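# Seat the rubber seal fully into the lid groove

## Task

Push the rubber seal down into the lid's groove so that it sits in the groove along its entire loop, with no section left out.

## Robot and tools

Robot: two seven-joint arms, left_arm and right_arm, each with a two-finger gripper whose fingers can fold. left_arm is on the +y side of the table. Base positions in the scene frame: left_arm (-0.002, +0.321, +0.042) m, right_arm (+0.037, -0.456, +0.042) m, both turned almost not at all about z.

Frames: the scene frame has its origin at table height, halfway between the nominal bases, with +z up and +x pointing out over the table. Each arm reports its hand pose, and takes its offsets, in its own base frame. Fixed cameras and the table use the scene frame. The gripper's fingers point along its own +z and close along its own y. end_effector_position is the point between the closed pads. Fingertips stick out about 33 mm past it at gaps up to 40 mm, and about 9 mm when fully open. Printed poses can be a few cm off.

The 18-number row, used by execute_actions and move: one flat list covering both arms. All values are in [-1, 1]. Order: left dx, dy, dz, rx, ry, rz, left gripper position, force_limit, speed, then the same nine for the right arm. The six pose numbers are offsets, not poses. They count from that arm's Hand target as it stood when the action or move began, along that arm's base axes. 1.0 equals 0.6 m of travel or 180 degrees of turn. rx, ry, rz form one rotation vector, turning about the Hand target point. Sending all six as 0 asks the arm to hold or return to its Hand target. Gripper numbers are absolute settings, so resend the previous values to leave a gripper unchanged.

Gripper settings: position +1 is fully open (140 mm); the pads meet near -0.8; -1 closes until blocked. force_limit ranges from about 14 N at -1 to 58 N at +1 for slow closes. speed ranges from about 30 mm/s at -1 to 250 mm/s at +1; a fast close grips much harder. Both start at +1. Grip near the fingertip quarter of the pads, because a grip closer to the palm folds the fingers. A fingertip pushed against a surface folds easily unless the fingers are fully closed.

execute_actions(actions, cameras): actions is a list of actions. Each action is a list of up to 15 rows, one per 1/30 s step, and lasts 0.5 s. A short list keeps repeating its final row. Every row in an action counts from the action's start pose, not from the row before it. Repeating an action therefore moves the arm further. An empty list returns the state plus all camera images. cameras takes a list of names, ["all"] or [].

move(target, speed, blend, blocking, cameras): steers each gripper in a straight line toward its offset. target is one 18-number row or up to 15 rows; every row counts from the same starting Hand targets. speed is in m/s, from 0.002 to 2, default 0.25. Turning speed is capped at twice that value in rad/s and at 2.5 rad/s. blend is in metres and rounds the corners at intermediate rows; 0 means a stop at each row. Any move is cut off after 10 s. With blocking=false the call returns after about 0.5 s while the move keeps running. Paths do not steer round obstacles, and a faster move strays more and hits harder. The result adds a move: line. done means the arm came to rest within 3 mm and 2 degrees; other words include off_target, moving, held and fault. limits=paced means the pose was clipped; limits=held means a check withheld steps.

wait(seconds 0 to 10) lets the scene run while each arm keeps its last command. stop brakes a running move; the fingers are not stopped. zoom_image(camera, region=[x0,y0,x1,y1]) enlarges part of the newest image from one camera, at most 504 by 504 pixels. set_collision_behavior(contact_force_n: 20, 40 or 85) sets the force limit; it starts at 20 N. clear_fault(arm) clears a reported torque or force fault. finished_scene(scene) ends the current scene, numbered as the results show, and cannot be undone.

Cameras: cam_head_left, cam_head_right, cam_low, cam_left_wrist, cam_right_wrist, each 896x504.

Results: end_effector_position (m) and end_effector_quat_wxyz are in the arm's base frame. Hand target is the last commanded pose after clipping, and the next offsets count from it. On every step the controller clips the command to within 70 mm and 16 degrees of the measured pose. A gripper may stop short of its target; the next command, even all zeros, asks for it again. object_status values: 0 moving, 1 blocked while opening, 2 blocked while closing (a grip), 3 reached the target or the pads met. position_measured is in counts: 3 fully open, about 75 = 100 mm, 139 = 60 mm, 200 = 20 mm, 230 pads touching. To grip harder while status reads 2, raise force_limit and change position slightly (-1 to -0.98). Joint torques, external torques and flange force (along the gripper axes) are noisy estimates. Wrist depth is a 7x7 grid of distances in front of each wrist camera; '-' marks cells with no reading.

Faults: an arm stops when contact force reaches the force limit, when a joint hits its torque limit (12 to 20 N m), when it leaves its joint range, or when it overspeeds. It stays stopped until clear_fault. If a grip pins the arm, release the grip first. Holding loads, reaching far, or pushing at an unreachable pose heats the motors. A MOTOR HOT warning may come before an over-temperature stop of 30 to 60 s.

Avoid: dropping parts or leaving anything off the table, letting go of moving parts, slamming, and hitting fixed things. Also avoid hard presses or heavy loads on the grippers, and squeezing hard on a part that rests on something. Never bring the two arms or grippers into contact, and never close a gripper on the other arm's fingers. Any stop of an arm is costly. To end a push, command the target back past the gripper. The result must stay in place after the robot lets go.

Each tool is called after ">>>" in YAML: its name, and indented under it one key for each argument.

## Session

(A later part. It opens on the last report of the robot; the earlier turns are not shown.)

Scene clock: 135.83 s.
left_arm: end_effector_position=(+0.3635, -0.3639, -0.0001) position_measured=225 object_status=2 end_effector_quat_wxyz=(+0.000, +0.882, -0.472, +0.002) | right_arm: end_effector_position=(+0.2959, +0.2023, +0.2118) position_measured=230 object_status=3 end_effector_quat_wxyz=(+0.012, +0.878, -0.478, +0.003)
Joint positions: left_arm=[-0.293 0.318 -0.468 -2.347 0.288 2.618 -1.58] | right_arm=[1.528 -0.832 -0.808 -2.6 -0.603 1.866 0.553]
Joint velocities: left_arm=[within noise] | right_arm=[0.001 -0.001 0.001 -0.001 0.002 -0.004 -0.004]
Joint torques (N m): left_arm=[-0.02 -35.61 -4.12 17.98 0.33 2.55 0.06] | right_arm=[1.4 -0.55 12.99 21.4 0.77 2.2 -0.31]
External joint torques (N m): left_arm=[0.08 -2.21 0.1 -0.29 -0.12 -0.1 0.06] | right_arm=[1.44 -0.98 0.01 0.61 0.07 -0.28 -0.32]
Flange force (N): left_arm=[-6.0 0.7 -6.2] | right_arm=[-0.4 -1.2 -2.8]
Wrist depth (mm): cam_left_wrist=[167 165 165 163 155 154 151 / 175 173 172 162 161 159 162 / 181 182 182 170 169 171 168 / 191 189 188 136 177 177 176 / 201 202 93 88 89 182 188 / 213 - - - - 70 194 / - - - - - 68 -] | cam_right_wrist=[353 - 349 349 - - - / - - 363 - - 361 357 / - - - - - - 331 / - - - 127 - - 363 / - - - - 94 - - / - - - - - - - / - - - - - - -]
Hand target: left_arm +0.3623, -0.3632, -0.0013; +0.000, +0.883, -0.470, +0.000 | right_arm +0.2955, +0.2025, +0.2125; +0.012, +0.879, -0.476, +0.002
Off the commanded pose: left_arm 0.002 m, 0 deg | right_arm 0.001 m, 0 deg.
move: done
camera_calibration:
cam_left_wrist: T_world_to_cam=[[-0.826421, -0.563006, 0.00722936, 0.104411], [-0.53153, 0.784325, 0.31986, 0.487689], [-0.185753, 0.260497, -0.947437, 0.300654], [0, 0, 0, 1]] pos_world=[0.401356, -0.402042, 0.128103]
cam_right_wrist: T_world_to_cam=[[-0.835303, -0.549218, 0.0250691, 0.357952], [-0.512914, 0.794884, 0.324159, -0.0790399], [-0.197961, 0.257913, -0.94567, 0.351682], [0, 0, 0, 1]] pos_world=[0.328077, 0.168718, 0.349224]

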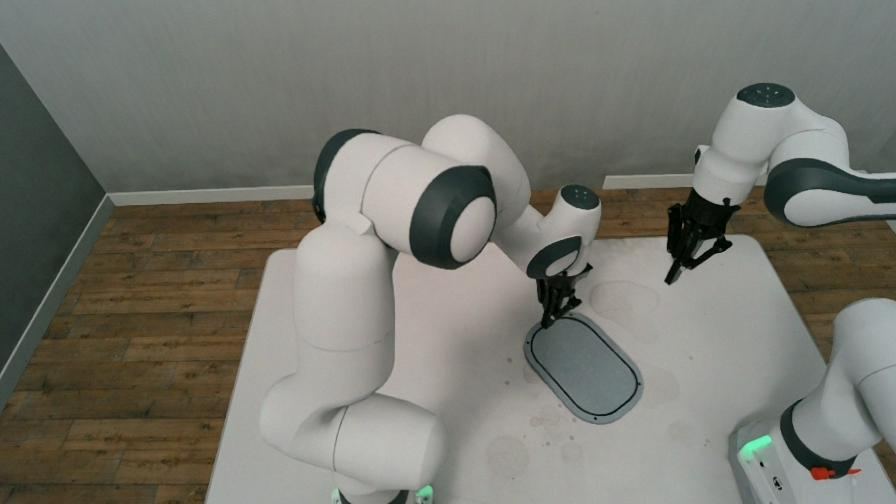

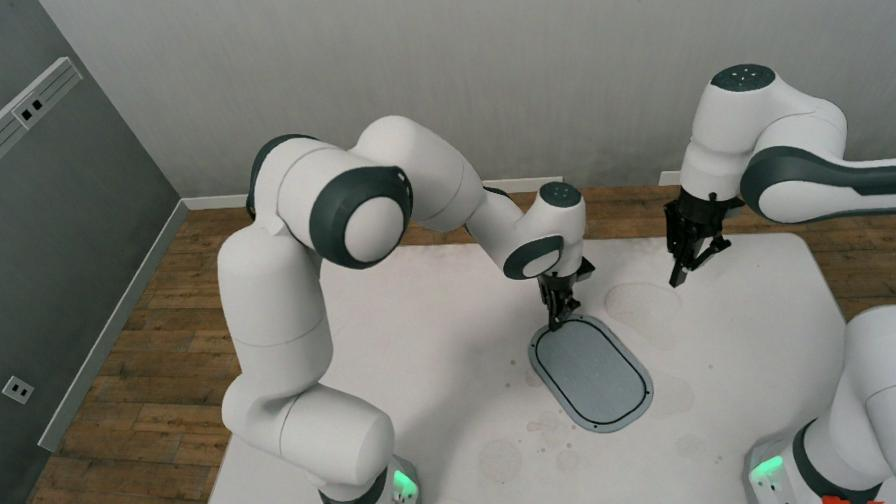

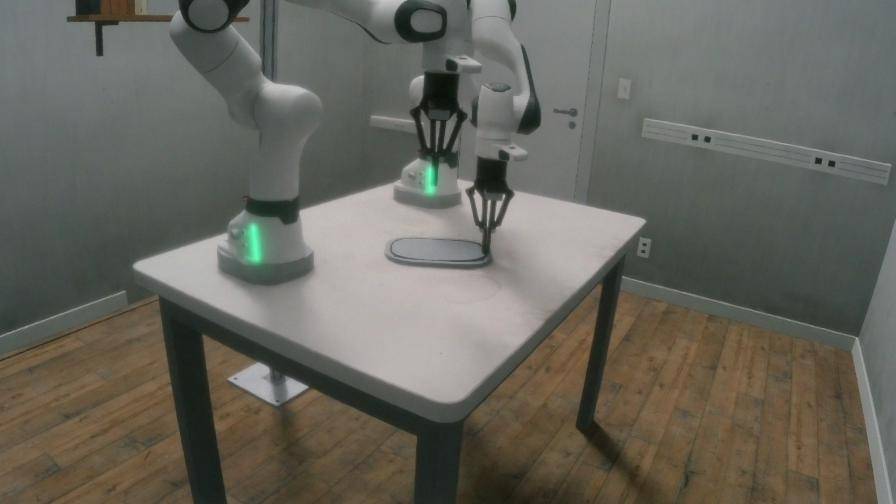

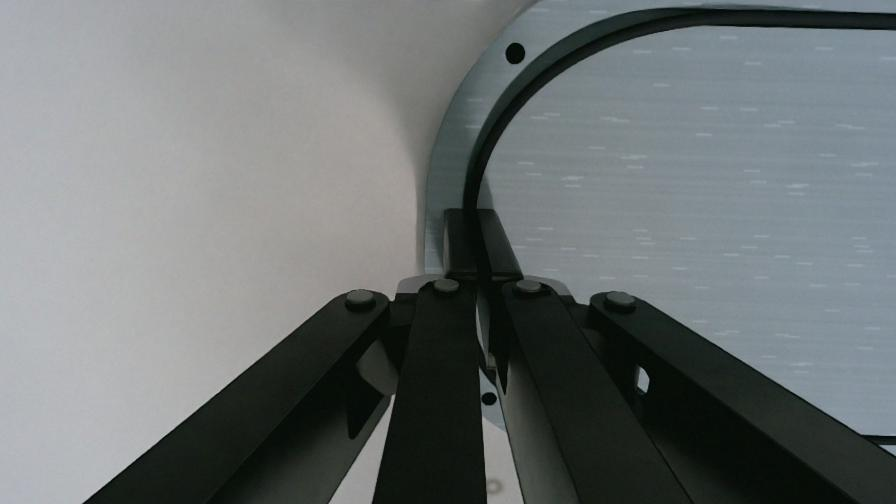

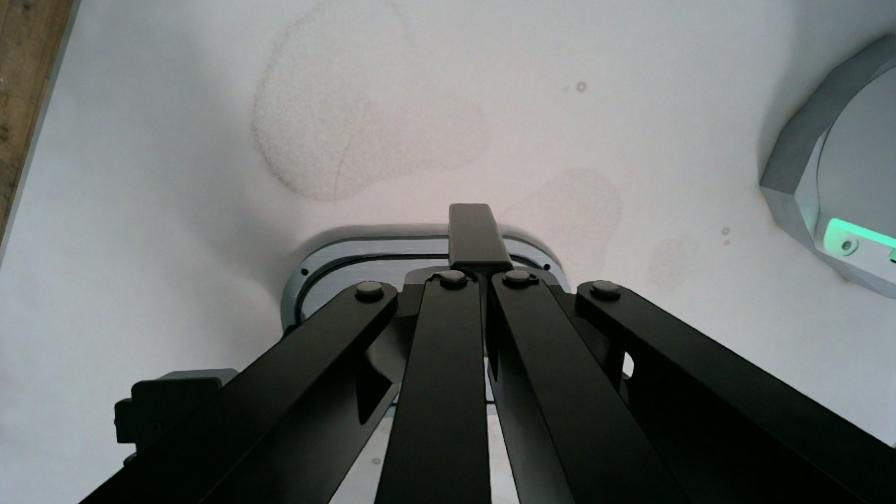

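>>> execute_actions:
  actions:
    - [[0,0,0,0,0,0,-0.68,-1,-1,0,0,0,0,0,0,-1,-1,-1]]
    - [[0,0,0,0,0,0,-0.68,-1,-1,0,0,0,0,0,0,-1,-1,-1]]
    - [[0,0,0.02,0,0,0,-0.68,-1,-1,0,0,0,0,0,0,-1,-1,-1]]

>>> move:
  target:
    - [0,0,0.04,0,0,0,-0.68,-1,-1,0,0,0,0,0,0,-1,-1,-1]
    - [-0.04,0.09,0.1,0,0,0,-1,-1,-1,0,0,0,0,0,0,-1,-1,-1]
  speed: 0.08
  cameras: ["cam_left_wrist","cam_head_left"]

>>> zoom_image:
  camera: "cam_left_wrist"
  region: [350, 0, 800, 250]

Scene clock: 137.87 s.
left_arm: end_effector_position=(+0.3629, -0.3638, +0.0103) position_measured=214 object_status=3 end_effector_quat_wxyz=(+0.000, +0.883, -0.469, +0.001) | right_arm: end_effector_position=(+0.2958, +0.2022, +0.2118) position_measured=230 object_status=3 end_effector_quat_wxyz=(+0.012, +0.879, -0.477, +0.003)
Joint positions: left_arm=[-0.276 0.291 -0.489 -2.349 0.264 2.595 -1.569] | right_arm=[1.528 -0.832 -0.808 -2.6 -0.603 1.865 0.55]
Joint velocities: left_arm=[0 -0.001 -0.001 0 0 -0.002 0.004] | right_arm=[within noise]
Joint torques (N m): left_arm=[0.49 -35.44 -4.2 18.8 0.16 2.33 0.37] | right_arm=[1.1 -0.39 13.21 21.38 0.74 2.2 -0.25]
External joint torques (N m): left_arm=[0.48 -2.67 -0.25 0.04 -0.3 -0.34 0.37] | right_arm=[1.1 -0.91 0.22 0.67 0.04 -0.27 -0.26]
External joint torques at the end of the 1st action: left_arm=[-0.02 -0.9 0 -0.56 -0.2 -0.29 0.04] | right_arm=[1.15 -0.95 0.25 0.71 0.05 -0.27 -0.25]
External joint torques at the end of the 2nd action: left_arm=[-0.36 -0.87 -0.29 -0.65 -0.18 -0.29 0.03] | right_arm=[1.1 -0.92 0.14 0.6 0.07 -0.29 -0.2]
Flange force (N): left_arm=[-7.0 -0.4 -9.7] | right_arm=[-0.2 -0.4 -3.1]
Flange force at the end of the 1st action (N): left_arm=[-3.7 0.5 -3.5] | right_arm=[-0.3 -0.5 -3.3]
Flange force at the end of the 2nd action (N): left_arm=[-3.7 1.2 -3.5] | right_arm=[-0.2 -0.3 -3.0]
Wrist depth (mm): cam_left_wrist=[- 175 175 174 165 164 165 / 185 184 182 180 171 171 175 / - 192 191 179 179 179 179 / 201 202 204 151 187 188 188 / 210 - 93 94 90 89 198 / - - - - - 72 205 / - - - - - 70 -] | cam_right_wrist=[980 - 341 - - - 346 / 358 - - - - - - / - - - - - - 323 / - - - 127 - - 357 / - - - - 94 - - / - - - - - - - / - - - - - - -]
Hand target: left_arm +0.3623, -0.3632, +0.0107; +0.000, +0.883, -0.470, +0.000 | right_arm +0.2955, +0.2025, +0.2125; +0.012, +0.879, -0.476, +0.002
Off the commanded pose: left_arm 0.001 m, 0 deg | right_arm 0.001 m, 0 deg.

Scene clock: 141.40 s.
left_arm: end_effector_position=(+0.3383, -0.3103, +0.0703) position_measured=230 object_status=3 end_effector_quat_wxyz=(+0.000, +0.883, -0.470, +0.001) | right_arm: end_effector_position=(+0.2958, +0.2022, +0.2118) position_measured=230 object_status=3 end_effector_quat_wxyz=(+0.012, +0.879, -0.477, +0.003)
Joint positions: left_arm=[-0.17 -0.019 -0.574 -2.527 -0.016 2.512 -1.324] | right_arm=[1.528 -0.832 -0.808 -2.6 -0.603 1.865 0.55]
Joint torques (N m): left_arm=[0.31 -26.4 0.72 19.95 0.17 2.36 0.35] | right_arm=[1.05 -0.34 13.17 21.34 0.75 2.2 -0.2]
External joint torques (N m): left_arm=[0.25 -2.81 0.39 -0.29 -0.33 -0.31 0.35] | right_arm=[1.08 -0.8 0.18 0.55 0.05 -0.29 -0.2]
Flange force (N): left_arm=[-11.0 1.2 -9.9] | right_arm=[-0.3 -0.5 -2.8]
Wrist depth (mm): cam_left_wrist=[- 230 231 225 218 220 220 / 245 245 244 233 233 230 227 / 254 254 - 247 - 241 240 / 269 267 263 135 255 252 256 / - 282 82 94 88 84 - / - - 74 71 - 72 294 / - - - - - 69 -] | cam_right_wrist=[- - - - - - - / 350 - - - - 358 318 / - - - - 393 - 324 / - - - 115 - - 357 / - - - - 94 - - / - - - - - - - / - - - - - - -]
Hand target: left_arm +0.3383, -0.3092, +0.0707; +0.000, +0.883, -0.470, +0.000 | right_arm +0.2955, +0.2025, +0.2125; +0.012, +0.879, -0.476, +0.002
Off the commanded pose: left_arm 0.001 m, 0 deg | right_arm 0.001 m, 0 deg.
move: done
camera_calibration:
cam_left_wrist: T_world_to_cam=[[-0.824297, -0.566097, 0.00827093, 0.111575], [-0.533841, 0.782027, 0.321633, 0.409708], [-0.188544, 0.260706, -0.946828, 0.349802], [0, 0, 0, 1]] pos_world=[0.376643, -0.348436, 0.198503]
Images, in order (width x height): cam_head_left 896x504, cam_left_wrist 896x504.

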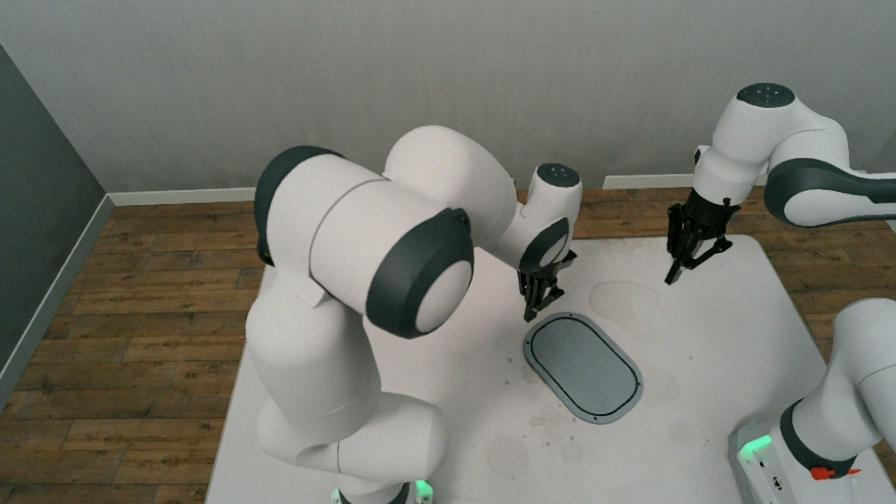

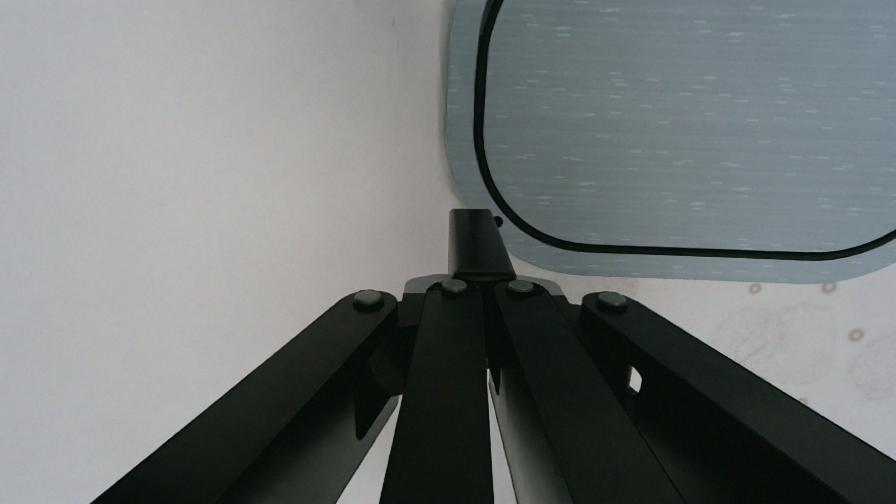

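Scaled by 1.120 from the camera's 896x504 image, which has a finer 1280x720 frame.

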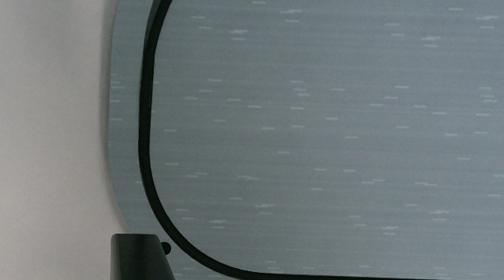

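>>> move:
  target:
    - [-0.183,-0.0865,0,0,0,0,-1,-1,-1,0,0,0,0,0,0,-1,-1,-1]
    - [-0.183,-0.0865,-0.1012,0,0,0,-1,-1,-1,0,0,0,0,0,0,-1,-1,-1]
    - [-0.183,-0.0865,-0.1262,0,0,0,-1,-1,-1,0,0,0,0,0,0,-1,-1,-1]
  speed: [0.12,0.1,0.02]
  cameras: ["cam_left_wrist"]

>>> zoom_image:
  camera: "cam_left_wrist"
  region: [250, 50, 700, 300]

Scene clock: 146.83 s.
left_arm: end_effector_position=(+0.2291, -0.3614, -0.0009) position_measured=230 object_status=3 end_effector_quat_wxyz=(-0.003, +0.881, -0.474, +0.002) | right_arm: end_effector_position=(+0.2958, +0.2022, +0.2118) position_measured=230 object_status=3 end_effector_quat_wxyz=(+0.012, +0.879, -0.477, +0.003)
Joint positions: left_arm=[-0.328 0.13 -0.645 -2.635 0.215 2.731 -1.749] | right_arm=[1.528 -0.832 -0.808 -2.6 -0.603 1.865 0.55]
Joint velocities: left_arm=[0 -0.001 0.001 0 0 -0.001 -0.006] | right_arm=[within noise]
Joint torques (N m): left_arm=[1.26 -17.6 0.91 16.08 0.98 4.25 -0.18] | right_arm=[1.09 -0.33 13.15 21.37 0.74 2.19 -0.21]
External joint torques (N m): left_arm=[1.25 6.04 2.89 -0.49 0.63 1.62 -0.18] | right_arm=[1.09 -0.85 0.2 0.72 0.03 -0.27 -0.21]
Flange force (N): left_arm=[16.8 -2.4 36.6] | right_arm=[-0.3 -0.7 -3.1]
Wrist depth (mm): cam_left_wrist=[155 154 154 153 154 154 154 / 170 161 161 161 161 161 160 / 181 169 169 168 168 168 170 / 191 186 177 174 177 177 190 / 201 200 83 94 89 198 199 / 209 - 74 71 - 72 209 / - - - - - 69 -] | cam_right_wrist=[- - - - - - - / - - - - - - 331 / - - - - - - 340 / - - - 115 - - 368 / - - - - 94 - - / - - - - - - - / - - - - - - -]
Hand target: left_arm +0.2285, -0.3611, -0.0050; +0.000, +0.883, -0.470, +0.000 | right_arm +0.2955, +0.2025, +0.2125; +0.012, +0.879, -0.476, +0.002
Off the commanded pose: left_arm 0.004 m, 1 deg | right_arm 0.001 m, 0 deg.
move: off_target (left_arm)
camera_calibration:
cam_left_wrist: T_world_to_cam=[[-0.829343, -0.558735, 0.00218647, -0.00300503], [-0.52828, 0.785401, 0.322592, 0.414221], [-0.181961, 0.266384, -0.946536, 0.275556], [0, 0, 0, 1]] pos_world=[0.266473, -0.400413, 0.127206]
Images, in order (width x height): cam_left_wrist 896x504.

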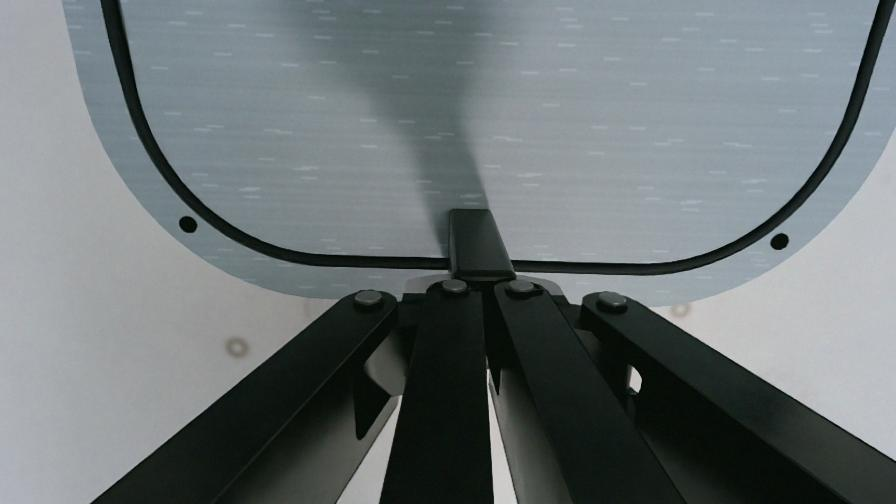

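Scaled by 1.120 from the camera's 896x504 image, which has a finer 1280x720 frame.

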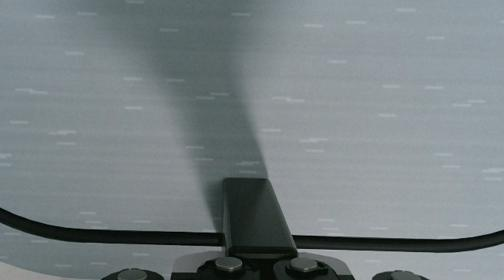

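>>> move:
  target:
    - [0,0,0.025,0,0,0,-1,-1,-1,0,0,0,0,0,0,-1,-1,-1]
    - [-0.0056,0.0083,0.025,0,0,0,-1,-1,-1,0,0,0,0,0,0,-1,-1,-1]
    - [-0.0056,0.0083,0.0025,0,0,0,-1,-1,-1,0,0,0,0,0,0,-1,-1,-1]
    - [-0.0056,0.0083,0.02,0,0,0,-1,-1,-1,0,0,0,0,0,0,-1,-1,-1]
    - [0.0221,0.0269,0.02,0,0,0,-1,-1,-1,0,0,0,0,0,0,-1,-1,-1]
    - [0.0221,0.0269,0.0025,0,0,0,-1,-1,-1,0,0,0,0,0,0,-1,-1,-1]
  speed: [0.05,0.05,0.02,0.05,0.05,0.02]
  cameras: ["cam_left_wrist"]

>>> move:
  target:
    - [0,0,0.0175,0,0,0,-1,-1,-1,0,0,0,0,0,0,-1,-1,-1]
    - [0.0277,0.0186,0.0175,0,0,0,-1,-1,-1,0,0,0,0,0,0,-1,-1,-1]
    - [0.0277,0.0186,0,0,0,0,-1,-1,-1,0,0,0,0,0,0,-1,-1,-1]
    - [0.0277,0.0186,0.0175,0,0,0,-1,-1,-1,0,0,0,0,0,0,-1,-1,-1]
    - [0.0485,0.0326,0.0175,0,0,0,-1,-1,-1,0,0,0,0,0,0,-1,-1,-1]
    - [0.0485,0.0326,0,0,0,0,-1,-1,-1,0,0,0,0,0,0,-1,-1,-1]
  speed: [0.05,0.05,0.02,0.05,0.05,0.02]
  cameras: ["cam_left_wrist"]

Scene clock: 152.27 s.
left_arm: end_effector_position=(+0.2424, -0.3453, -0.0008) position_measured=230 object_status=3 end_effector_quat_wxyz=(-0.002, +0.881, -0.473, +0.001) | right_arm: end_effector_position=(+0.2958, +0.2022, +0.2118) position_measured=230 object_status=3 end_effector_quat_wxyz=(+0.012, +0.879, -0.477, +0.003)
Joint positions: left_arm=[-0.277 0.113 -0.65 -2.656 0.187 2.741 -1.681] | right_arm=[1.528 -0.832 -0.808 -2.6 -0.603 1.865 0.55]
Joint velocities: left_arm=[-0.001 0 -0.001 0.001 0 0 -0.005] | right_arm=[within noise]
Joint torques (N m): left_arm=[0.71 -20.1 0.31 16.26 0.81 3.52 -0.09] | right_arm=[1.09 -0.33 13.14 21.33 0.76 2.21 -0.21]
External joint torques (N m): left_arm=[0.72 3.04 2.04 -0.37 0.47 0.85 -0.09] | right_arm=[1.08 -0.87 0.13 0.59 0.06 -0.27 -0.21]
Flange force (N): left_arm=[9.4 -2.3 21.5] | right_arm=[-0.2 -0.4 -2.8]
Wrist depth (mm): cam_left_wrist=[167 153 154 154 154 154 155 / 173 161 161 161 161 161 161 / 181 178 169 167 169 169 169 / 190 186 176 135 176 175 177 / - - 83 94 89 198 200 / 211 - 74 71 - 72 209 / - - - - - 69 -] | cam_right_wrist=[- - - - - - - / - - 373 - - - 327 / - - - 380 - - 333 / - - - 127 - - 355 / - - - - 94 - 423 / - - - - - - - / - - - - - - -]
Hand target: left_arm +0.2418, -0.3449, -0.0035; +0.000, +0.883, -0.470, +0.000 | right_arm +0.2955, +0.2025, +0.2125; +0.012, +0.879, -0.476, +0.002
Off the commanded pose: left_arm 0.003 m, 0 deg | right_arm 0.001 m, 0 deg.
move: done
camera_calibration:
cam_left_wrist: T_world_to_cam=[[-0.828435, -0.560061, 0.00515606, 0.0163334], [-0.528873, 0.785266, 0.32195, 0.408581], [-0.184361, 0.263988, -0.946743, 0.273603], [0, 0, 0, 1]] pos_world=[0.28006, -0.383925, 0.127405]
Images, in order (width x height): cam_left_wrist 896x504.

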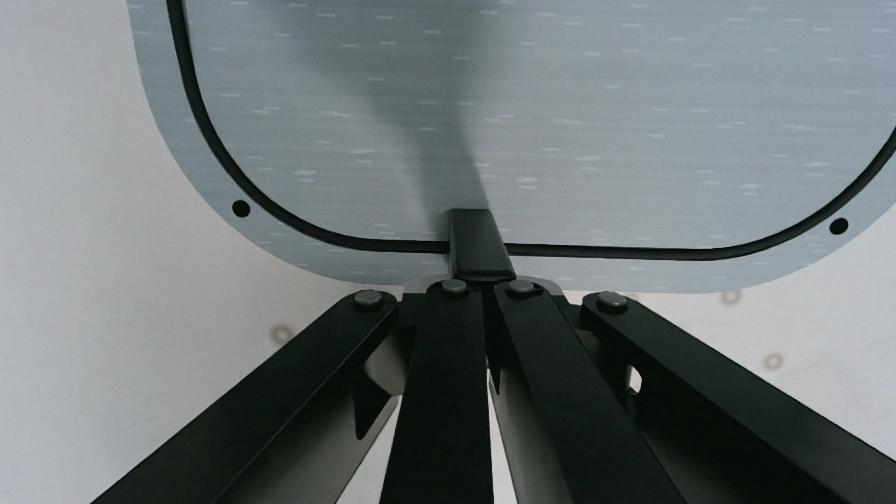

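Scene clock: 156.90 s.
left_arm: end_effector_position=(+0.2709, -0.3253, -0.0008) position_measured=230 object_status=3 end_effector_quat_wxyz=(-0.002, +0.881, -0.473, +0.001) | right_arm: end_effector_position=(+0.2958, +0.2022, +0.2118) position_measured=230 object_status=3 end_effector_quat_wxyz=(+0.012, +0.879, -0.477, +0.003)
Joint positions: left_arm=[-0.211 0.116 -0.634 -2.65 0.187 2.737 -1.599] | right_arm=[1.528 -0.832 -0.808 -2.6 -0.603 1.865 0.55]
Joint velocities: left_arm=[0 0 -0.001 -0.001 0 0 -0.006] | right_arm=[within noise]
Joint torques (N m): left_arm=[0.97 -20.2 0.46 16.68 0.85 3.8 -0.12] | right_arm=[1.12 -0.33 13.14 21.38 0.75 2.18 -0.27]
External joint torques (N m): left_arm=[1.06 3.25 2.29 0.04 0.5 1.13 -0.12] | right_arm=[1.12 -0.81 0.15 0.66 0.05 -0.29 -0.28]
Flange force (N): left_arm=[10.6 -3.8 23.1] | right_arm=[-0.2 -0.9 -3.0]
Wrist depth (mm): cam_left_wrist=[165 164 154 154 154 154 154 / 172 174 161 161 160 161 161 / 181 181 168 169 168 169 168 / 190 190 190 124 177 176 176 / 199 200 93 94 89 198 198 / 212 - 74 71 - 72 208 / - - - - - 69 -] | cam_right_wrist=[980 - - - - - - / - - - - - - 330 / - - - - - - 330 / - - - 115 - - 375 / - - - - 94 - - / - - - - - - - / - - - - - - -]
Hand target: left_arm +0.2709, -0.3254, -0.0035; +0.000, +0.883, -0.470, +0.000 | right_arm +0.2955, +0.2025, +0.2125; +0.012, +0.879, -0.476, +0.002
Off the commanded pose: left_arm 0.003 m, 0 deg | right_arm 0.001 m, 0 deg.
move: done
camera_calibration:
cam_left_wrist: T_world_to_cam=[[-0.828511, -0.559951, 0.00489918, 0.0512144], [-0.528476, 0.784773, 0.323796, 0.407676], [-0.185155, 0.26568, -0.946114, 0.274238], [0, 0, 0, 1]] pos_world=[0.308655, -0.364115, 0.127205]
Images, in order (width x height): cam_left_wrist 896x504.

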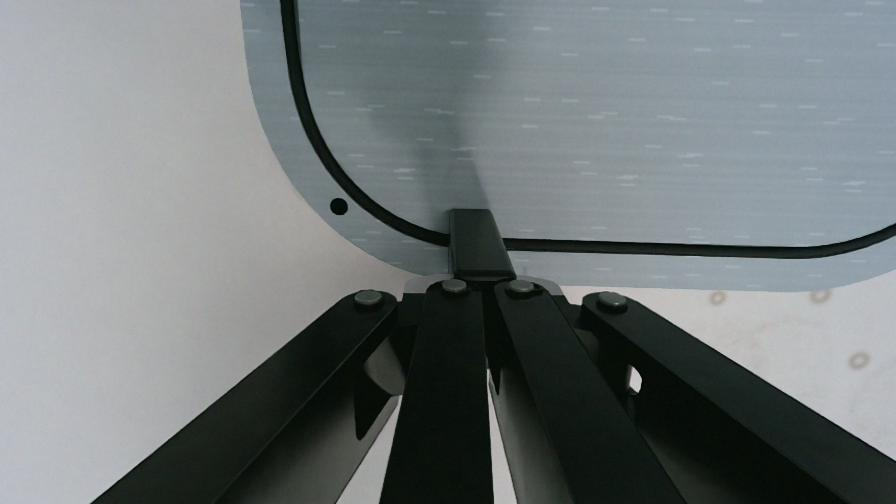

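>>> move:
  target:
    - [0,0,0.0175,0,0,0,-1,-1,-1,0,0,0,0,0,0,-1,-1,-1]
    - [0.0332,0.0157,0.0175,0,0,0,-1,-1,-1,0,0,0,0,0,0,-1,-1,-1]
    - [0.0332,0.0157,0,0,0,0,-1,-1,-1,0,0,0,0,0,0,-1,-1,-1]
    - [0.0332,0.0157,0.0175,0,0,0,-1,-1,-1,0,0,0,0,0,0,-1,-1,-1]
    - [0.0672,0.0192,0.0175,0,0,0,-1,-1,-1,0,0,0,0,0,0,-1,-1,-1]
    - [0.0672,0.0192,0,0,0,0,-1,-1,-1,0,0,0,0,0,0,-1,-1,-1]
  speed: [0.05,0.05,0.02,0.05,0.05,0.02]
  cameras: ["cam_left_wrist"]

>>> move:
  target:
    - [0,0,0.0175,0,0,0,-1,-1,-1,0,0,0,0,0,0,-1,-1,-1]
    - [0.0325,-0.0074,0.0175,0,0,0,-1,-1,-1,0,0,0,0,0,0,-1,-1,-1]
    - [0.0325,-0.0074,0,0,0,0,-1,-1,-1,0,0,0,0,0,0,-1,-1,-1]
    - [0.0325,-0.0074,0.0175,0,0,0,-1,-1,-1,0,0,0,0,0,0,-1,-1,-1]
    - [0.0583,-0.026,0.0175,0,0,0,-1,-1,-1,0,0,0,0,0,0,-1,-1,-1]
    - [0.0583,-0.026,0,0,0,0,-1,-1,-1,0,0,0,0,0,0,-1,-1,-1]
  speed: [0.05,0.05,0.02,0.05,0.05,0.02]
  cameras: ["cam_left_wrist"]

Scene clock: 162.83 s.
left_arm: end_effector_position=(+0.3125, -0.3151, -0.0004) position_measured=230 object_status=3 end_effector_quat_wxyz=(-0.001, +0.881, -0.473, +0.002) | right_arm: end_effector_position=(+0.2958, +0.2022, +0.2118) position_measured=230 object_status=3 end_effector_quat_wxyz=(+0.012, +0.879, -0.477, +0.003)
Joint positions: left_arm=[-0.167 0.162 -0.587 -2.588 0.225 2.718 -1.539] | right_arm=[1.528 -0.832 -0.808 -2.6 -0.603 1.865 0.55]
Joint velocities: left_arm=[0.001 0 0 0 0 0 -0.006] | right_arm=[within noise]
Joint torques (N m): left_arm=[0.57 -23.82 -0.57 16.47 0.74 2.96 -0.15] | right_arm=[1.16 -0.32 13.18 21.36 0.73 2.2 -0.22]
External joint torques (N m): left_arm=[0.61 1.94 1.82 -0.51 0.37 0.28 -0.15] | right_arm=[1.11 -0.85 0.16 0.68 0.03 -0.27 -0.22]
Flange force (N): left_arm=[4.8 -2.4 12.9] | right_arm=[-0.3 -0.8 -3.0]
Wrist depth (mm): cam_left_wrist=[165 164 164 154 154 154 154 / 175 175 173 161 161 161 161 / 182 180 181 169 169 169 169 / 191 190 191 135 177 177 177 / 201 197 83 94 89 185 183 / 207 - 74 71 - 72 207 / - - - - - 69 -] | cam_right_wrist=[- - 344 351 - - - / - - 368 - - - 348 / - - - - - - 324 / 394 - - 126 - - 366 / - - - - 94 - 447 / - - - - - - - / - - - - - - -]
Hand target: left_arm +0.3112, -0.3138, -0.0035; +0.000, +0.883, -0.470, +0.000 | right_arm +0.2955, +0.2025, +0.2125; +0.012, +0.879, -0.476, +0.002
Off the commanded pose: left_arm 0.004 m, 0 deg | right_arm 0.001 m, 0 deg.
move: off_target (left_arm)
camera_calibration:
cam_left_wrist: T_world_to_cam=[[-0.828354, -0.560176, 0.00579476, 0.0913047], [-0.529315, 0.786023, 0.319365, 0.422181], [-0.183455, 0.26148, -0.947614, 0.277816], [0, 0, 0, 1]] pos_world=[0.350066, -0.35334, 0.127904]
Images, in order (width x height): cam_left_wrist 896x504.

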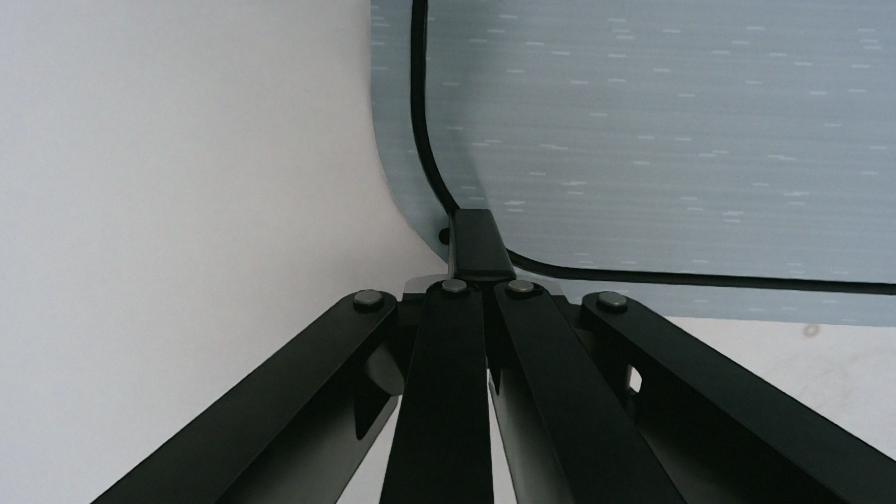

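Scene clock: 167.33 s.
left_arm: end_effector_position=(+0.3478, -0.3298, -0.0001) position_measured=230 object_status=3 end_effector_quat_wxyz=(-0.001, +0.881, -0.472, +0.002) | right_arm: end_effector_position=(+0.2958, +0.2022, +0.2118) position_measured=230 object_status=3 end_effector_quat_wxyz=(+0.012, +0.879, -0.477, +0.003)
Joint positions: left_arm=[-0.193 0.244 -0.532 -2.467 0.277 2.666 -1.546] | right_arm=[1.528 -0.832 -0.808 -2.6 -0.603 1.865 0.55]
Joint velocities: left_arm=[-0.001 0 0 -0.001 0.001 0.002 -0.006] | right_arm=[within noise]
Joint torques (N m): left_arm=[-0.13 -27.72 -1.94 17.31 0.75 3.04 -0.17] | right_arm=[1.09 -0.34 13.14 21.35 0.76 2.2 -0.22]
External joint torques (N m): left_arm=[-0.07 2.02 1.59 -0.47 0.34 0.34 -0.17] | right_arm=[1.11 -0.89 0.16 0.62 0.06 -0.27 -0.23]
Flange force (N): left_arm=[4.5 -1.0 11.3] | right_arm=[-0.2 -0.5 -2.9]
Wrist depth (mm): cam_left_wrist=[166 166 167 155 154 154 154 / - 174 173 164 161 161 161 / - 183 181 173 169 169 169 / 191 191 192 150 177 177 177 / 201 - 93 94 89 184 186 / 210 - 74 71 - 72 194 / - - - - - 69 -] | cam_right_wrist=[- - - - - - - / - - - - - - 327 / - 389 - - 397 - 345 / - - - 115 414 - 366 / - - - - 94 - - / - - - - - - - / - - - - - - -]
Hand target: left_arm +0.3462, -0.3294, -0.0035; +0.000, +0.883, -0.470, +0.000 | right_arm +0.2955, +0.2025, +0.2125; +0.012, +0.879, -0.476, +0.002
Off the commanded pose: left_arm 0.004 m, 0 deg | right_arm 0.001 m, 0 deg.
move: off_target (left_arm)
camera_calibration:
cam_left_wrist: T_world_to_cam=[[-0.82743, -0.561539, 0.00587125, 0.111551], [-0.530413, 0.784915, 0.320267, 0.452435], [-0.184451, 0.261884, -0.947309, 0.28888], [0, 0, 0, 1]] pos_world=[0.385562, -0.368136, 0.128104]
Images, in order (width x height): cam_left_wrist 896x504.

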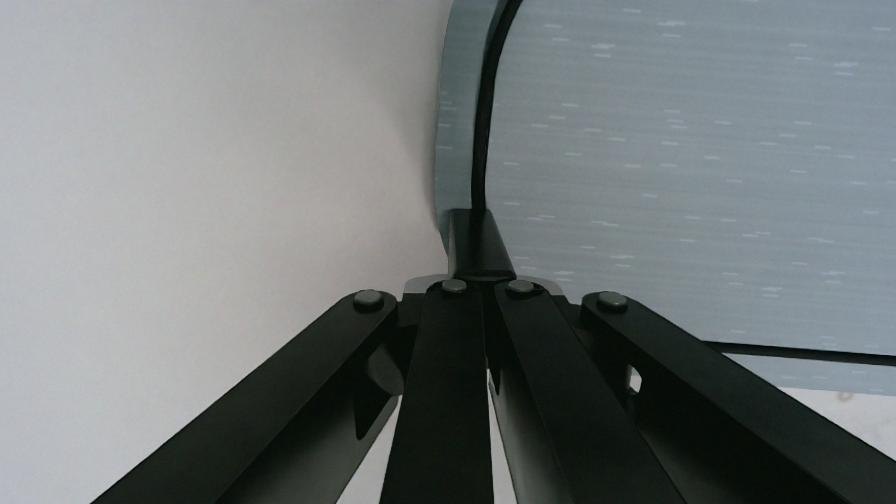

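>>> move:
  target:
    - [0,0,0.0175,0,0,0,-1,-1,-1,0,0,0,0,0,0,-1,-1,-1]
    - [0.017,-0.0228,0.0175,0,0,0,-1,-1,-1,0,0,0,0,0,0,-1,-1,-1]
    - [0.017,-0.0228,-0.0025,0,0,0,-1,-1,-1,0,0,0,0,0,0,-1,-1,-1]
    - [0.017,-0.0228,0.0175,0,0,0,-1,-1,-1,0,0,0,0,0,0,-1,-1,-1]
    - [0.031,-0.0437,0.0175,0,0,0,-1,-1,-1,0,0,0,0,0,0,-1,-1,-1]
    - [0.031,-0.0437,-0.0025,0,0,0,-1,-1,-1,0,0,0,0,0,0,-1,-1,-1]
  speed: [0.05,0.05,0.02,0.05,0.05,0.02]
  cameras: ["cam_left_wrist"]

>>> zoom_image:
  camera: "cam_left_wrist"
  region: [400, 0, 800, 240]

Scene clock: 172.30 s.
left_arm: end_effector_position=(+0.3668, -0.3572, +0.0002) position_measured=230 object_status=3 end_effector_quat_wxyz=(-0.001, +0.881, -0.473, +0.003) | right_arm: end_effector_position=(+0.2958, +0.2022, +0.2118) position_measured=230 object_status=3 end_effector_quat_wxyz=(+0.012, +0.879, -0.477, +0.003)
Joint positions: left_arm=[-0.255 0.314 -0.49 -2.357 0.303 2.622 -1.575] | right_arm=[1.528 -0.832 -0.808 -2.6 -0.603 1.865 0.55]
Joint velocities: left_arm=[-0.002 0 0.001 0 -0.001 0.003 -0.006] | right_arm=[within noise]
Joint torques (N m): left_arm=[-0.02 -29.48 -2.22 17.44 0.85 3.2 -0.13] | right_arm=[1.1 -0.34 13.15 21.32 0.75 2.19 -0.22]
External joint torques (N m): left_arm=[-0.07 3.51 2.02 -0.85 0.41 0.54 -0.13] | right_arm=[1.08 -0.93 0.22 0.68 0.05 -0.27 -0.22]
Flange force (N): left_arm=[5.8 -1.3 14.6] | right_arm=[-0.2 -0.3 -3.2]
Wrist depth (mm): cam_left_wrist=[167 166 166 164 154 154 154 / 171 173 173 164 161 161 159 / - 185 179 171 169 169 169 / 191 191 194 123 177 175 176 / 202 201 93 94 89 185 188 / - - 74 71 - 72 194 / - - - - - 69 -] | cam_right_wrist=[- 351 - 345 - - - / - - - - - - 322 / - - - - - - 342 / - - - 115 - - 364 / - - - - 94 - - / - - - - - - - / - - - - - - -]
Hand target: left_arm +0.3648, -0.3557, -0.0050; +0.000, +0.883, -0.470, +0.000 | right_arm +0.2955, +0.2025, +0.2125; +0.012, +0.879, -0.476, +0.002
Off the commanded pose: left_arm 0.006 m, 1 deg | right_arm 0.001 m, 0 deg.
move: off_target (left_arm)
camera_calibration:
cam_left_wrist: T_world_to_cam=[[-0.828188, -0.56043, 0.00490676, 0.112483], [-0.530023, 0.786039, 0.318148, 0.484141], [-0.182157, 0.260886, -0.948028, 0.298709], [0, 0, 0, 1]] pos_world=[0.404174, -0.395444, 0.128604]
Images, in order (width x height): cam_left_wrist 896x504.

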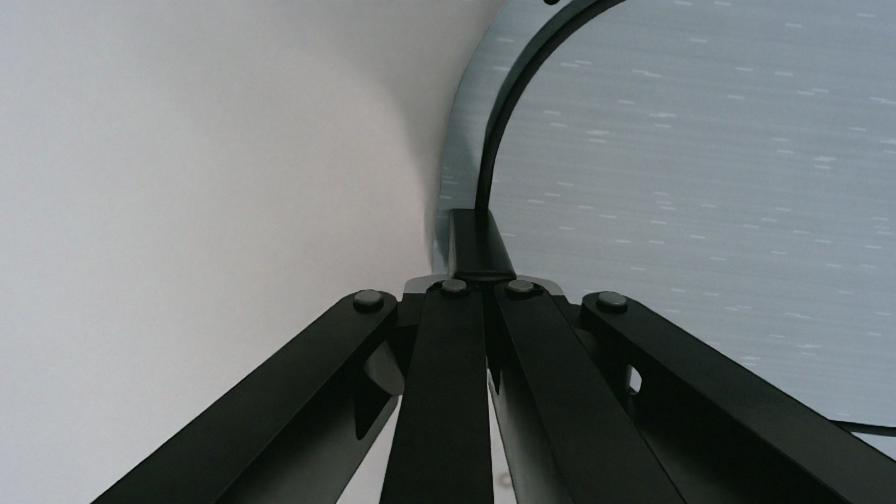

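Scaled by 1.260 from the camera's 896x504 image, which has a finer 1280x720 frame.

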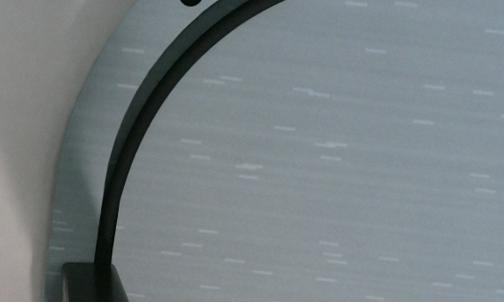

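>>> move:
  target:
    - [0,0,0.0417,0,0,0,-1,-1,-1,0,0,0,0,0,0,-1,-1,-1]
    - [-0.0012,-0.0977,0.0417,0,0,-0.25,-1,-1,-1,0,0,0,0,0,0,-1,-1,-1]
  speed: [0.06,0.1]
  cameras: ["cam_left_wrist"]

>>> zoom_image:
  camera: "cam_left_wrist"
  region: [250, 0, 750, 260]

Scene clock: 178.77 s.
left_arm: end_effector_position=(+0.3643, -0.4149, +0.0208) position_measured=230 object_status=3 end_effector_quat_wxyz=(+0.000, -0.639, +0.769, -0.001) | right_arm: end_effector_position=(+0.2958, +0.2022, +0.2118) position_measured=230 object_status=3 end_effector_quat_wxyz=(+0.012, +0.879, -0.477, +0.003)
Joint positions: left_arm=[-0.102 0.432 -0.739 -2.199 0.471 2.475 -0.99] | right_arm=[1.528 -0.832 -0.808 -2.6 -0.603 1.865 0.55]
Joint velocities: left_arm=[0 0.001 -0.001 0 -0.002 0 0.007] | right_arm=[within noise]
Joint torques (N m): left_arm=[0.64 -34.56 -9.01 19.96 0.79 2.33 0.32] | right_arm=[1.09 -0.42 13.14 21.35 0.74 2.18 -0.26]
External joint torques (N m): left_arm=[0.66 -1.73 -0.06 0.54 0.28 -0.37 0.32] | right_arm=[1.1 -0.91 0.14 0.58 0.04 -0.29 -0.26]
Flange force (N): left_arm=[-3.0 1.1 -5.3] | right_arm=[-0.1 -0.3 -2.9]
Wrist depth (mm): cam_left_wrist=[184 184 184 180 173 172 171 / 192 194 - 181 180 181 179 / 205 202 202 189 189 188 188 / 214 212 209 135 198 199 197 / 227 - 83 94 89 206 208 / 236 - 74 71 - 72 232 / - - - - - 69 -] | cam_right_wrist=[- - - - - - - / - 364 - 368 - - 335 / - - - - - - 327 / - - - 115 - - - / - - - - 94 - - / - - - - - - - / - - - - - - -]
Hand target: left_arm +0.3640, -0.4143, +0.0200; +0.000, -0.635, +0.772, +0.000 | right_arm +0.2955, +0.2025, +0.2125; +0.012, +0.879, -0.476, +0.002
Off the commanded pose: left_arm 0.001 m, 1 deg | right_arm 0.001 m, 0 deg.
move: done
camera_calibration:
cam_left_wrist: T_world_to_cam=[[-0.984684, 0.174172, 0.00779538, 0.439728], [0.167436, 0.932247, 0.320751, 0.328135], [0.0485987, 0.317144, -0.947131, 0.272065], [0, 0, 0, 1]] pos_world=[0.364829, -0.468775, 0.149003]
Images, in order (width x height): cam_left_wrist 896x504.

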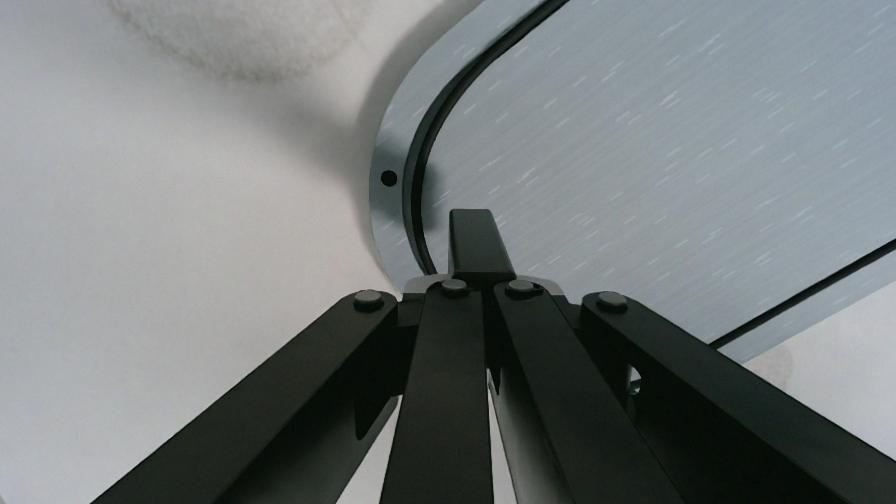

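Scaled by 1.008 from the camera's 896x504 image, which has a finer 1280x720 frame.

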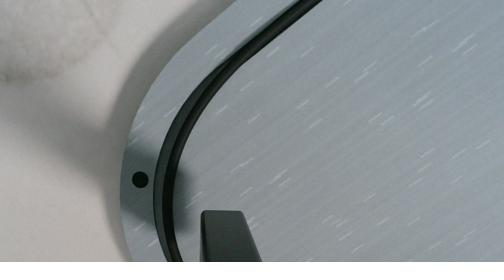

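>>> move:
  target:
    - [0,0,-0.0315,0,0,0,-1,-1,-1,0,0,0,0,0,0,-1,-1,-1]
    - [0.0229,-0.0045,-0.0315,0,0,0,-1,-1,-1,0,0,0,0,0,0,-1,-1,-1]
  speed: [0.04,0.03]
  cameras: ["cam_left_wrist"]

>>> zoom_image:
  camera: "cam_left_wrist"
  region: [350, 50, 650, 280]

Scene clock: 181.80 s.
left_arm: end_effector_position=(+0.3784, -0.4179, +0.0025) position_measured=230 object_status=3 end_effector_quat_wxyz=(-0.001, -0.639, +0.769, -0.002) | right_arm: end_effector_position=(+0.2958, +0.2022, +0.2118) position_measured=230 object_status=3 end_effector_quat_wxyz=(+0.012, +0.879, -0.477, +0.003)
Joint positions: left_arm=[-0.143 0.494 -0.681 -2.154 0.51 2.49 -0.996] | right_arm=[1.528 -0.832 -0.808 -2.6 -0.603 1.865 0.55]
Joint velocities: left_arm=[0.001 0 -0.001 0 0.001 -0.005 0.001] | right_arm=[within noise]
Joint torques (N m): left_arm=[-0.24 -37.05 -8.92 19.43 0.77 2.32 0.28] | right_arm=[1.07 -0.27 13.22 21.4 0.77 2.2 -0.22]
External joint torques (N m): left_arm=[-0.24 -1.56 0.66 0.51 0.26 -0.36 0.29] | right_arm=[1.09 -0.83 0.27 0.74 0.07 -0.26 -0.22]
Flange force (N): left_arm=[-0.3 -0.2 -2.1] | right_arm=[-0.4 -0.7 -3.3]
Wrist depth (mm): cam_left_wrist=[167 166 167 163 154 154 155 / 175 175 175 162 162 161 159 / 184 183 185 170 168 169 - / 193 196 190 118 180 178 179 / - - 82 94 89 185 188 / - - 74 71 - 72 196 / - - - - - 69 -] | cam_right_wrist=[- - - - - - - / - - - 367 359 - 321 / - - - 377 - - 346 / - 393 - 127 - - 362 / 426 247 - - 94 - - / 125 - - - - - - / - - - - - - -]
Hand target: left_arm +0.3778, -0.4170, +0.0011; +0.000, -0.635, +0.772, +0.000 | right_arm +0.2955, +0.2025, +0.2125; +0.012, +0.879, -0.476, +0.002
Off the commanded pose: left_arm 0.002 m, 1 deg | right_arm 0.001 m, 0 deg.
move: done
camera_calibration:
cam_left_wrist: T_world_to_cam=[[-0.984663, 0.174312, 0.00740342, 0.454335], [0.167535, 0.932831, 0.318995, 0.334608], [0.0486984, 0.315343, -0.947728, 0.254192], [0, 0, 0, 1]] pos_world=[0.37893, -0.471486, 0.130803]
Images, in order (width x height): cam_left_wrist 896x504.

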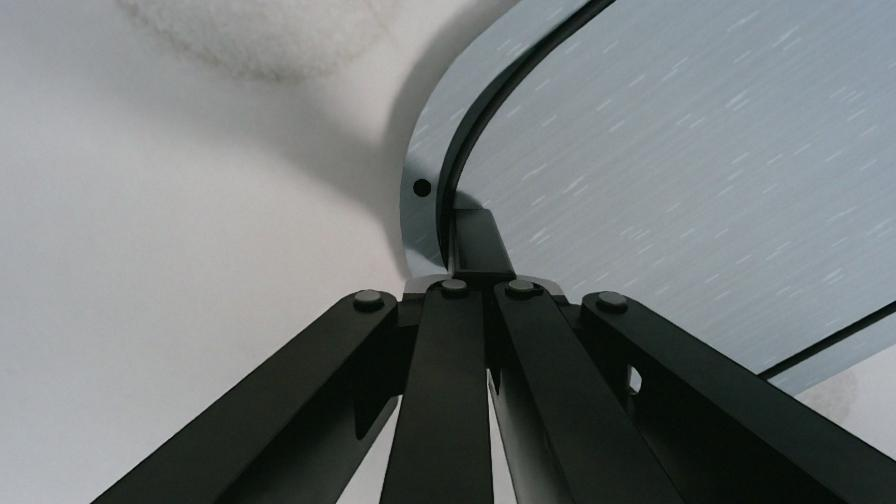

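Scaled by 1.680 from the camera's 896x504 image, which has a finer 1280x720 frame.

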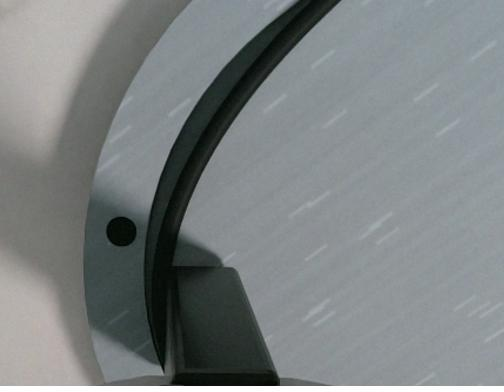

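>>> move:
  target:
    - [0,0,-0.002,0,0,0,-1,-1,-1,0,0,0,0,0,0,-1,-1,-1]
    - [0.0046,-0.0009,-0.002,0,0,0,-1,-1,-1,0,0,0,0,0,0,-1,-1,-1]
  speed: [0.04,0.03]
  cameras: ["cam_left_wrist"]

>>> zoom_image:
  camera: "cam_left_wrist"
  region: [350, 50, 650, 280]

Scene clock: 183.23 s.
left_arm: end_effector_position=(+0.3805, -0.4185, +0.0014) position_measured=230 object_status=3 end_effector_quat_wxyz=(-0.001, -0.639, +0.770, -0.001) | right_arm: end_effector_position=(+0.2958, +0.2022, +0.2118) position_measured=230 object_status=3 end_effector_quat_wxyz=(+0.012, +0.879, -0.477, +0.003)
Joint positions: left_arm=[-0.145 0.501 -0.678 -2.145 0.514 2.486 -0.995] | right_arm=[1.528 -0.832 -0.808 -2.6 -0.603 1.865 0.55]
Joint velocities: left_arm=[0 0.001 -0.001 0.002 0 -0.004 0.001] | right_arm=[within noise]
Joint torques (N m): left_arm=[0.22 -37.28 -8.61 19.91 0.9 2.52 0.38] | right_arm=[1.13 -0.38 13.2 21.37 0.75 2.18 -0.24]
External joint torques (N m): left_arm=[0.39 -1.55 1.22 1.04 0.39 -0.16 0.38] | right_arm=[1.06 -0.99 0.15 0.73 0.04 -0.29 -0.24]
Flange force (N): left_arm=[-0.6 -1.9 -1.3] | right_arm=[0.0 -0.3 -3.2]
Wrist depth (mm): cam_left_wrist=[166 165 165 162 152 153 153 / 175 174 173 160 160 160 160 / - 182 180 170 168 168 168 / 194 192 193 124 177 177 176 / 203 202 93 94 89 185 186 / 213 - 74 71 - 72 206 / - - - - - 69 -] | cam_right_wrist=[- 346 - - - - - / - 365 - - - - 332 / - - - - - - 340 / - - - 115 - - 366 / - 256 - - 94 - - / 127 - - - - - - / - - - - - - -]
Hand target: left_arm +0.3805, -0.4175, -0.0001; +0.000, -0.635, +0.772, +0.000 | right_arm +0.2955, +0.2025, +0.2125; +0.012, +0.879, -0.476, +0.002
Off the commanded pose: left_arm 0.002 m, 0 deg | right_arm 0.001 m, 0 deg.
move: done
camera_calibration:
cam_left_wrist: T_world_to_cam=[[-0.984485, 0.175282, 0.00811712, 0.456828], [0.168636, 0.932344, 0.319838, 0.334528], [0.0484939, 0.316245, -0.947437, 0.253638], [0, 0, 0, 1]] pos_world=[0.381027, -0.472181, 0.129603]
Images, in order (width x height): cam_left_wrist 896x504.

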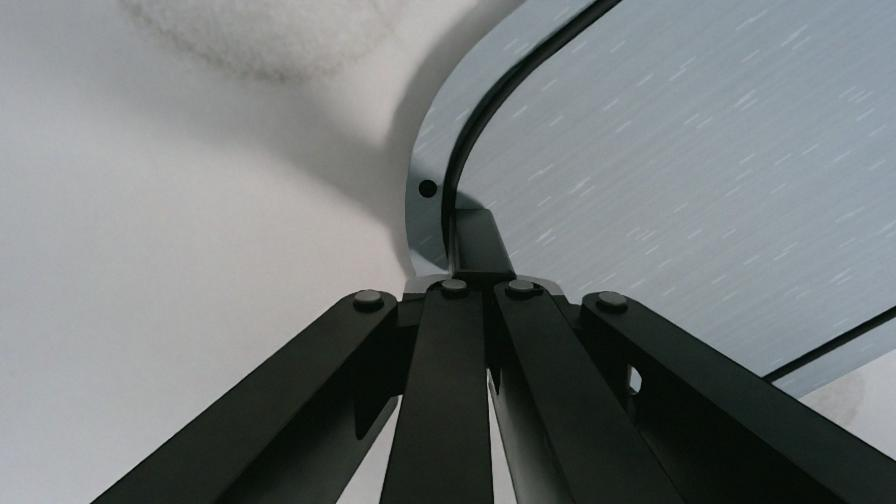

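Scaled by 1.680 from the camera's 896x504 image, which has a finer 1280x720 frame.

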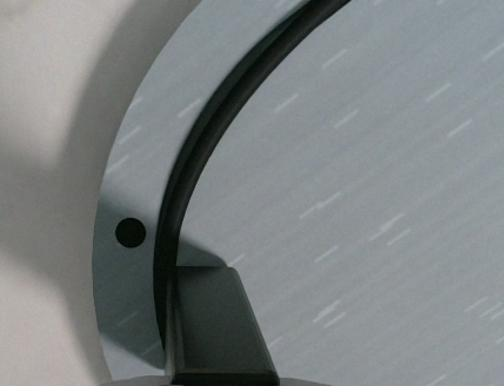

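>>> move:
  target:
    - [0.0017,-0.0003,0,0,0,0,-1,-1,-1,0,0,0,0,0,0,-1,-1,-1]
    - [0.0017,-0.0003,0.018,0,0,0,-1,-1,-1,0,0,0,0,0,0,-1,-1,-1]
    - [0.0175,-0.0034,0.018,0,0,0,-1,-1,-1,0,0,0,0,0,0,-1,-1,-1]
    - [0.0175,-0.0034,-0.008,0,0,0,-1,-1,-1,0,0,0,0,0,0,-1,-1,-1]
  speed: [0.03,0.05,0.05,0.02]
  cameras: ["cam_left_wrist"]

>>> zoom_image:
  camera: "cam_left_wrist"
  region: [350, 0, 750, 280]

Scene clock: 187.00 s.
left_arm: end_effector_position=(+0.3931, -0.4213, +0.0014) position_measured=230 object_status=3 end_effector_quat_wxyz=(+0.002, -0.633, +0.774, -0.003) | right_arm: end_effector_position=(+0.2958, +0.2022, +0.2118) position_measured=230 object_status=3 end_effector_quat_wxyz=(+0.012, +0.879, -0.477, +0.003)
Joint positions: left_arm=[-0.152 0.524 -0.668 -2.107 0.528 2.47 -0.979] | right_arm=[1.528 -0.832 -0.808 -2.6 -0.603 1.865 0.55]
Joint velocities: left_arm=[-0.004 0 0.001 -0.001 0 0.005 -0.001] | right_arm=[within noise]
Joint torques (N m): left_arm=[-0.01 -33.33 -6.98 17.59 0.96 3.2 -0.2] | right_arm=[1.06 -0.37 13.24 21.38 0.75 2.19 -0.25]
External joint torques (N m): left_arm=[0.02 3.38 3.05 -1.41 0.45 0.54 -0.2] | right_arm=[1.15 -0.8 0.3 0.57 0.05 -0.28 -0.25]
Flange force (N): left_arm=[2.4 -3.1 13.7] | right_arm=[-0.5 -0.4 -3.1]
Wrist depth (mm): cam_left_wrist=[- 166 163 164 154 152 153 / 175 175 174 171 160 159 159 / 182 183 182 172 168 168 168 / 194 191 192 123 177 176 176 / 204 202 93 94 89 182 185 / 216 - 74 71 - 72 195 / - - - - - 69 -] | cam_right_wrist=[- 341 - 344 351 - 358 / - - - - - 341 355 / - - - - - - 346 / - - 394 127 - - 359 / - 264 - - 94 - 448 / 126 - - - - - - / - - - - - - -]
Hand target: left_arm +0.3910, -0.4196, -0.0049; +0.000, -0.635, +0.772, +0.000 | right_arm +0.2955, +0.2025, +0.2125; +0.012, +0.879, -0.476, +0.002
Off the commanded pose: left_arm 0.007 m, 1 deg | right_arm 0.001 m, 0 deg.
move: off_target (left_arm)
camera_calibration:
cam_left_wrist: T_world_to_cam=[[-0.98212, 0.188242, 0.00217189, 0.474359], [0.178854, 0.929417, 0.322793, 0.329877], [0.0587446, 0.31741, -0.946467, 0.250425], [0, 0, 0, 1]] pos_world=[0.392167, -0.475375, 0.129506]
Images, in order (width x height): cam_left_wrist 896x504.

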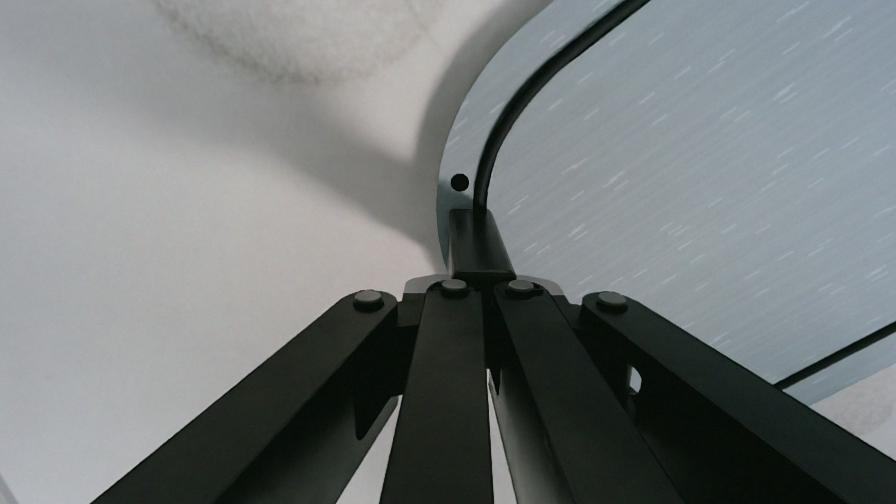

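Scaled by 1.260 from the camera's 896x504 image, which has a finer 1280x720 frame.

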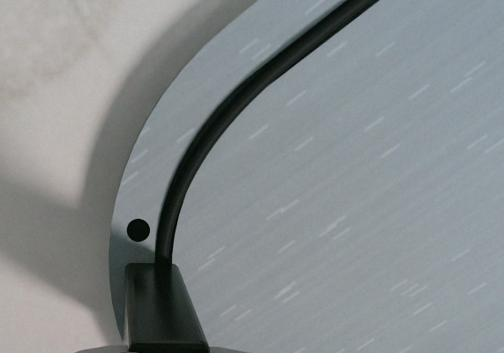

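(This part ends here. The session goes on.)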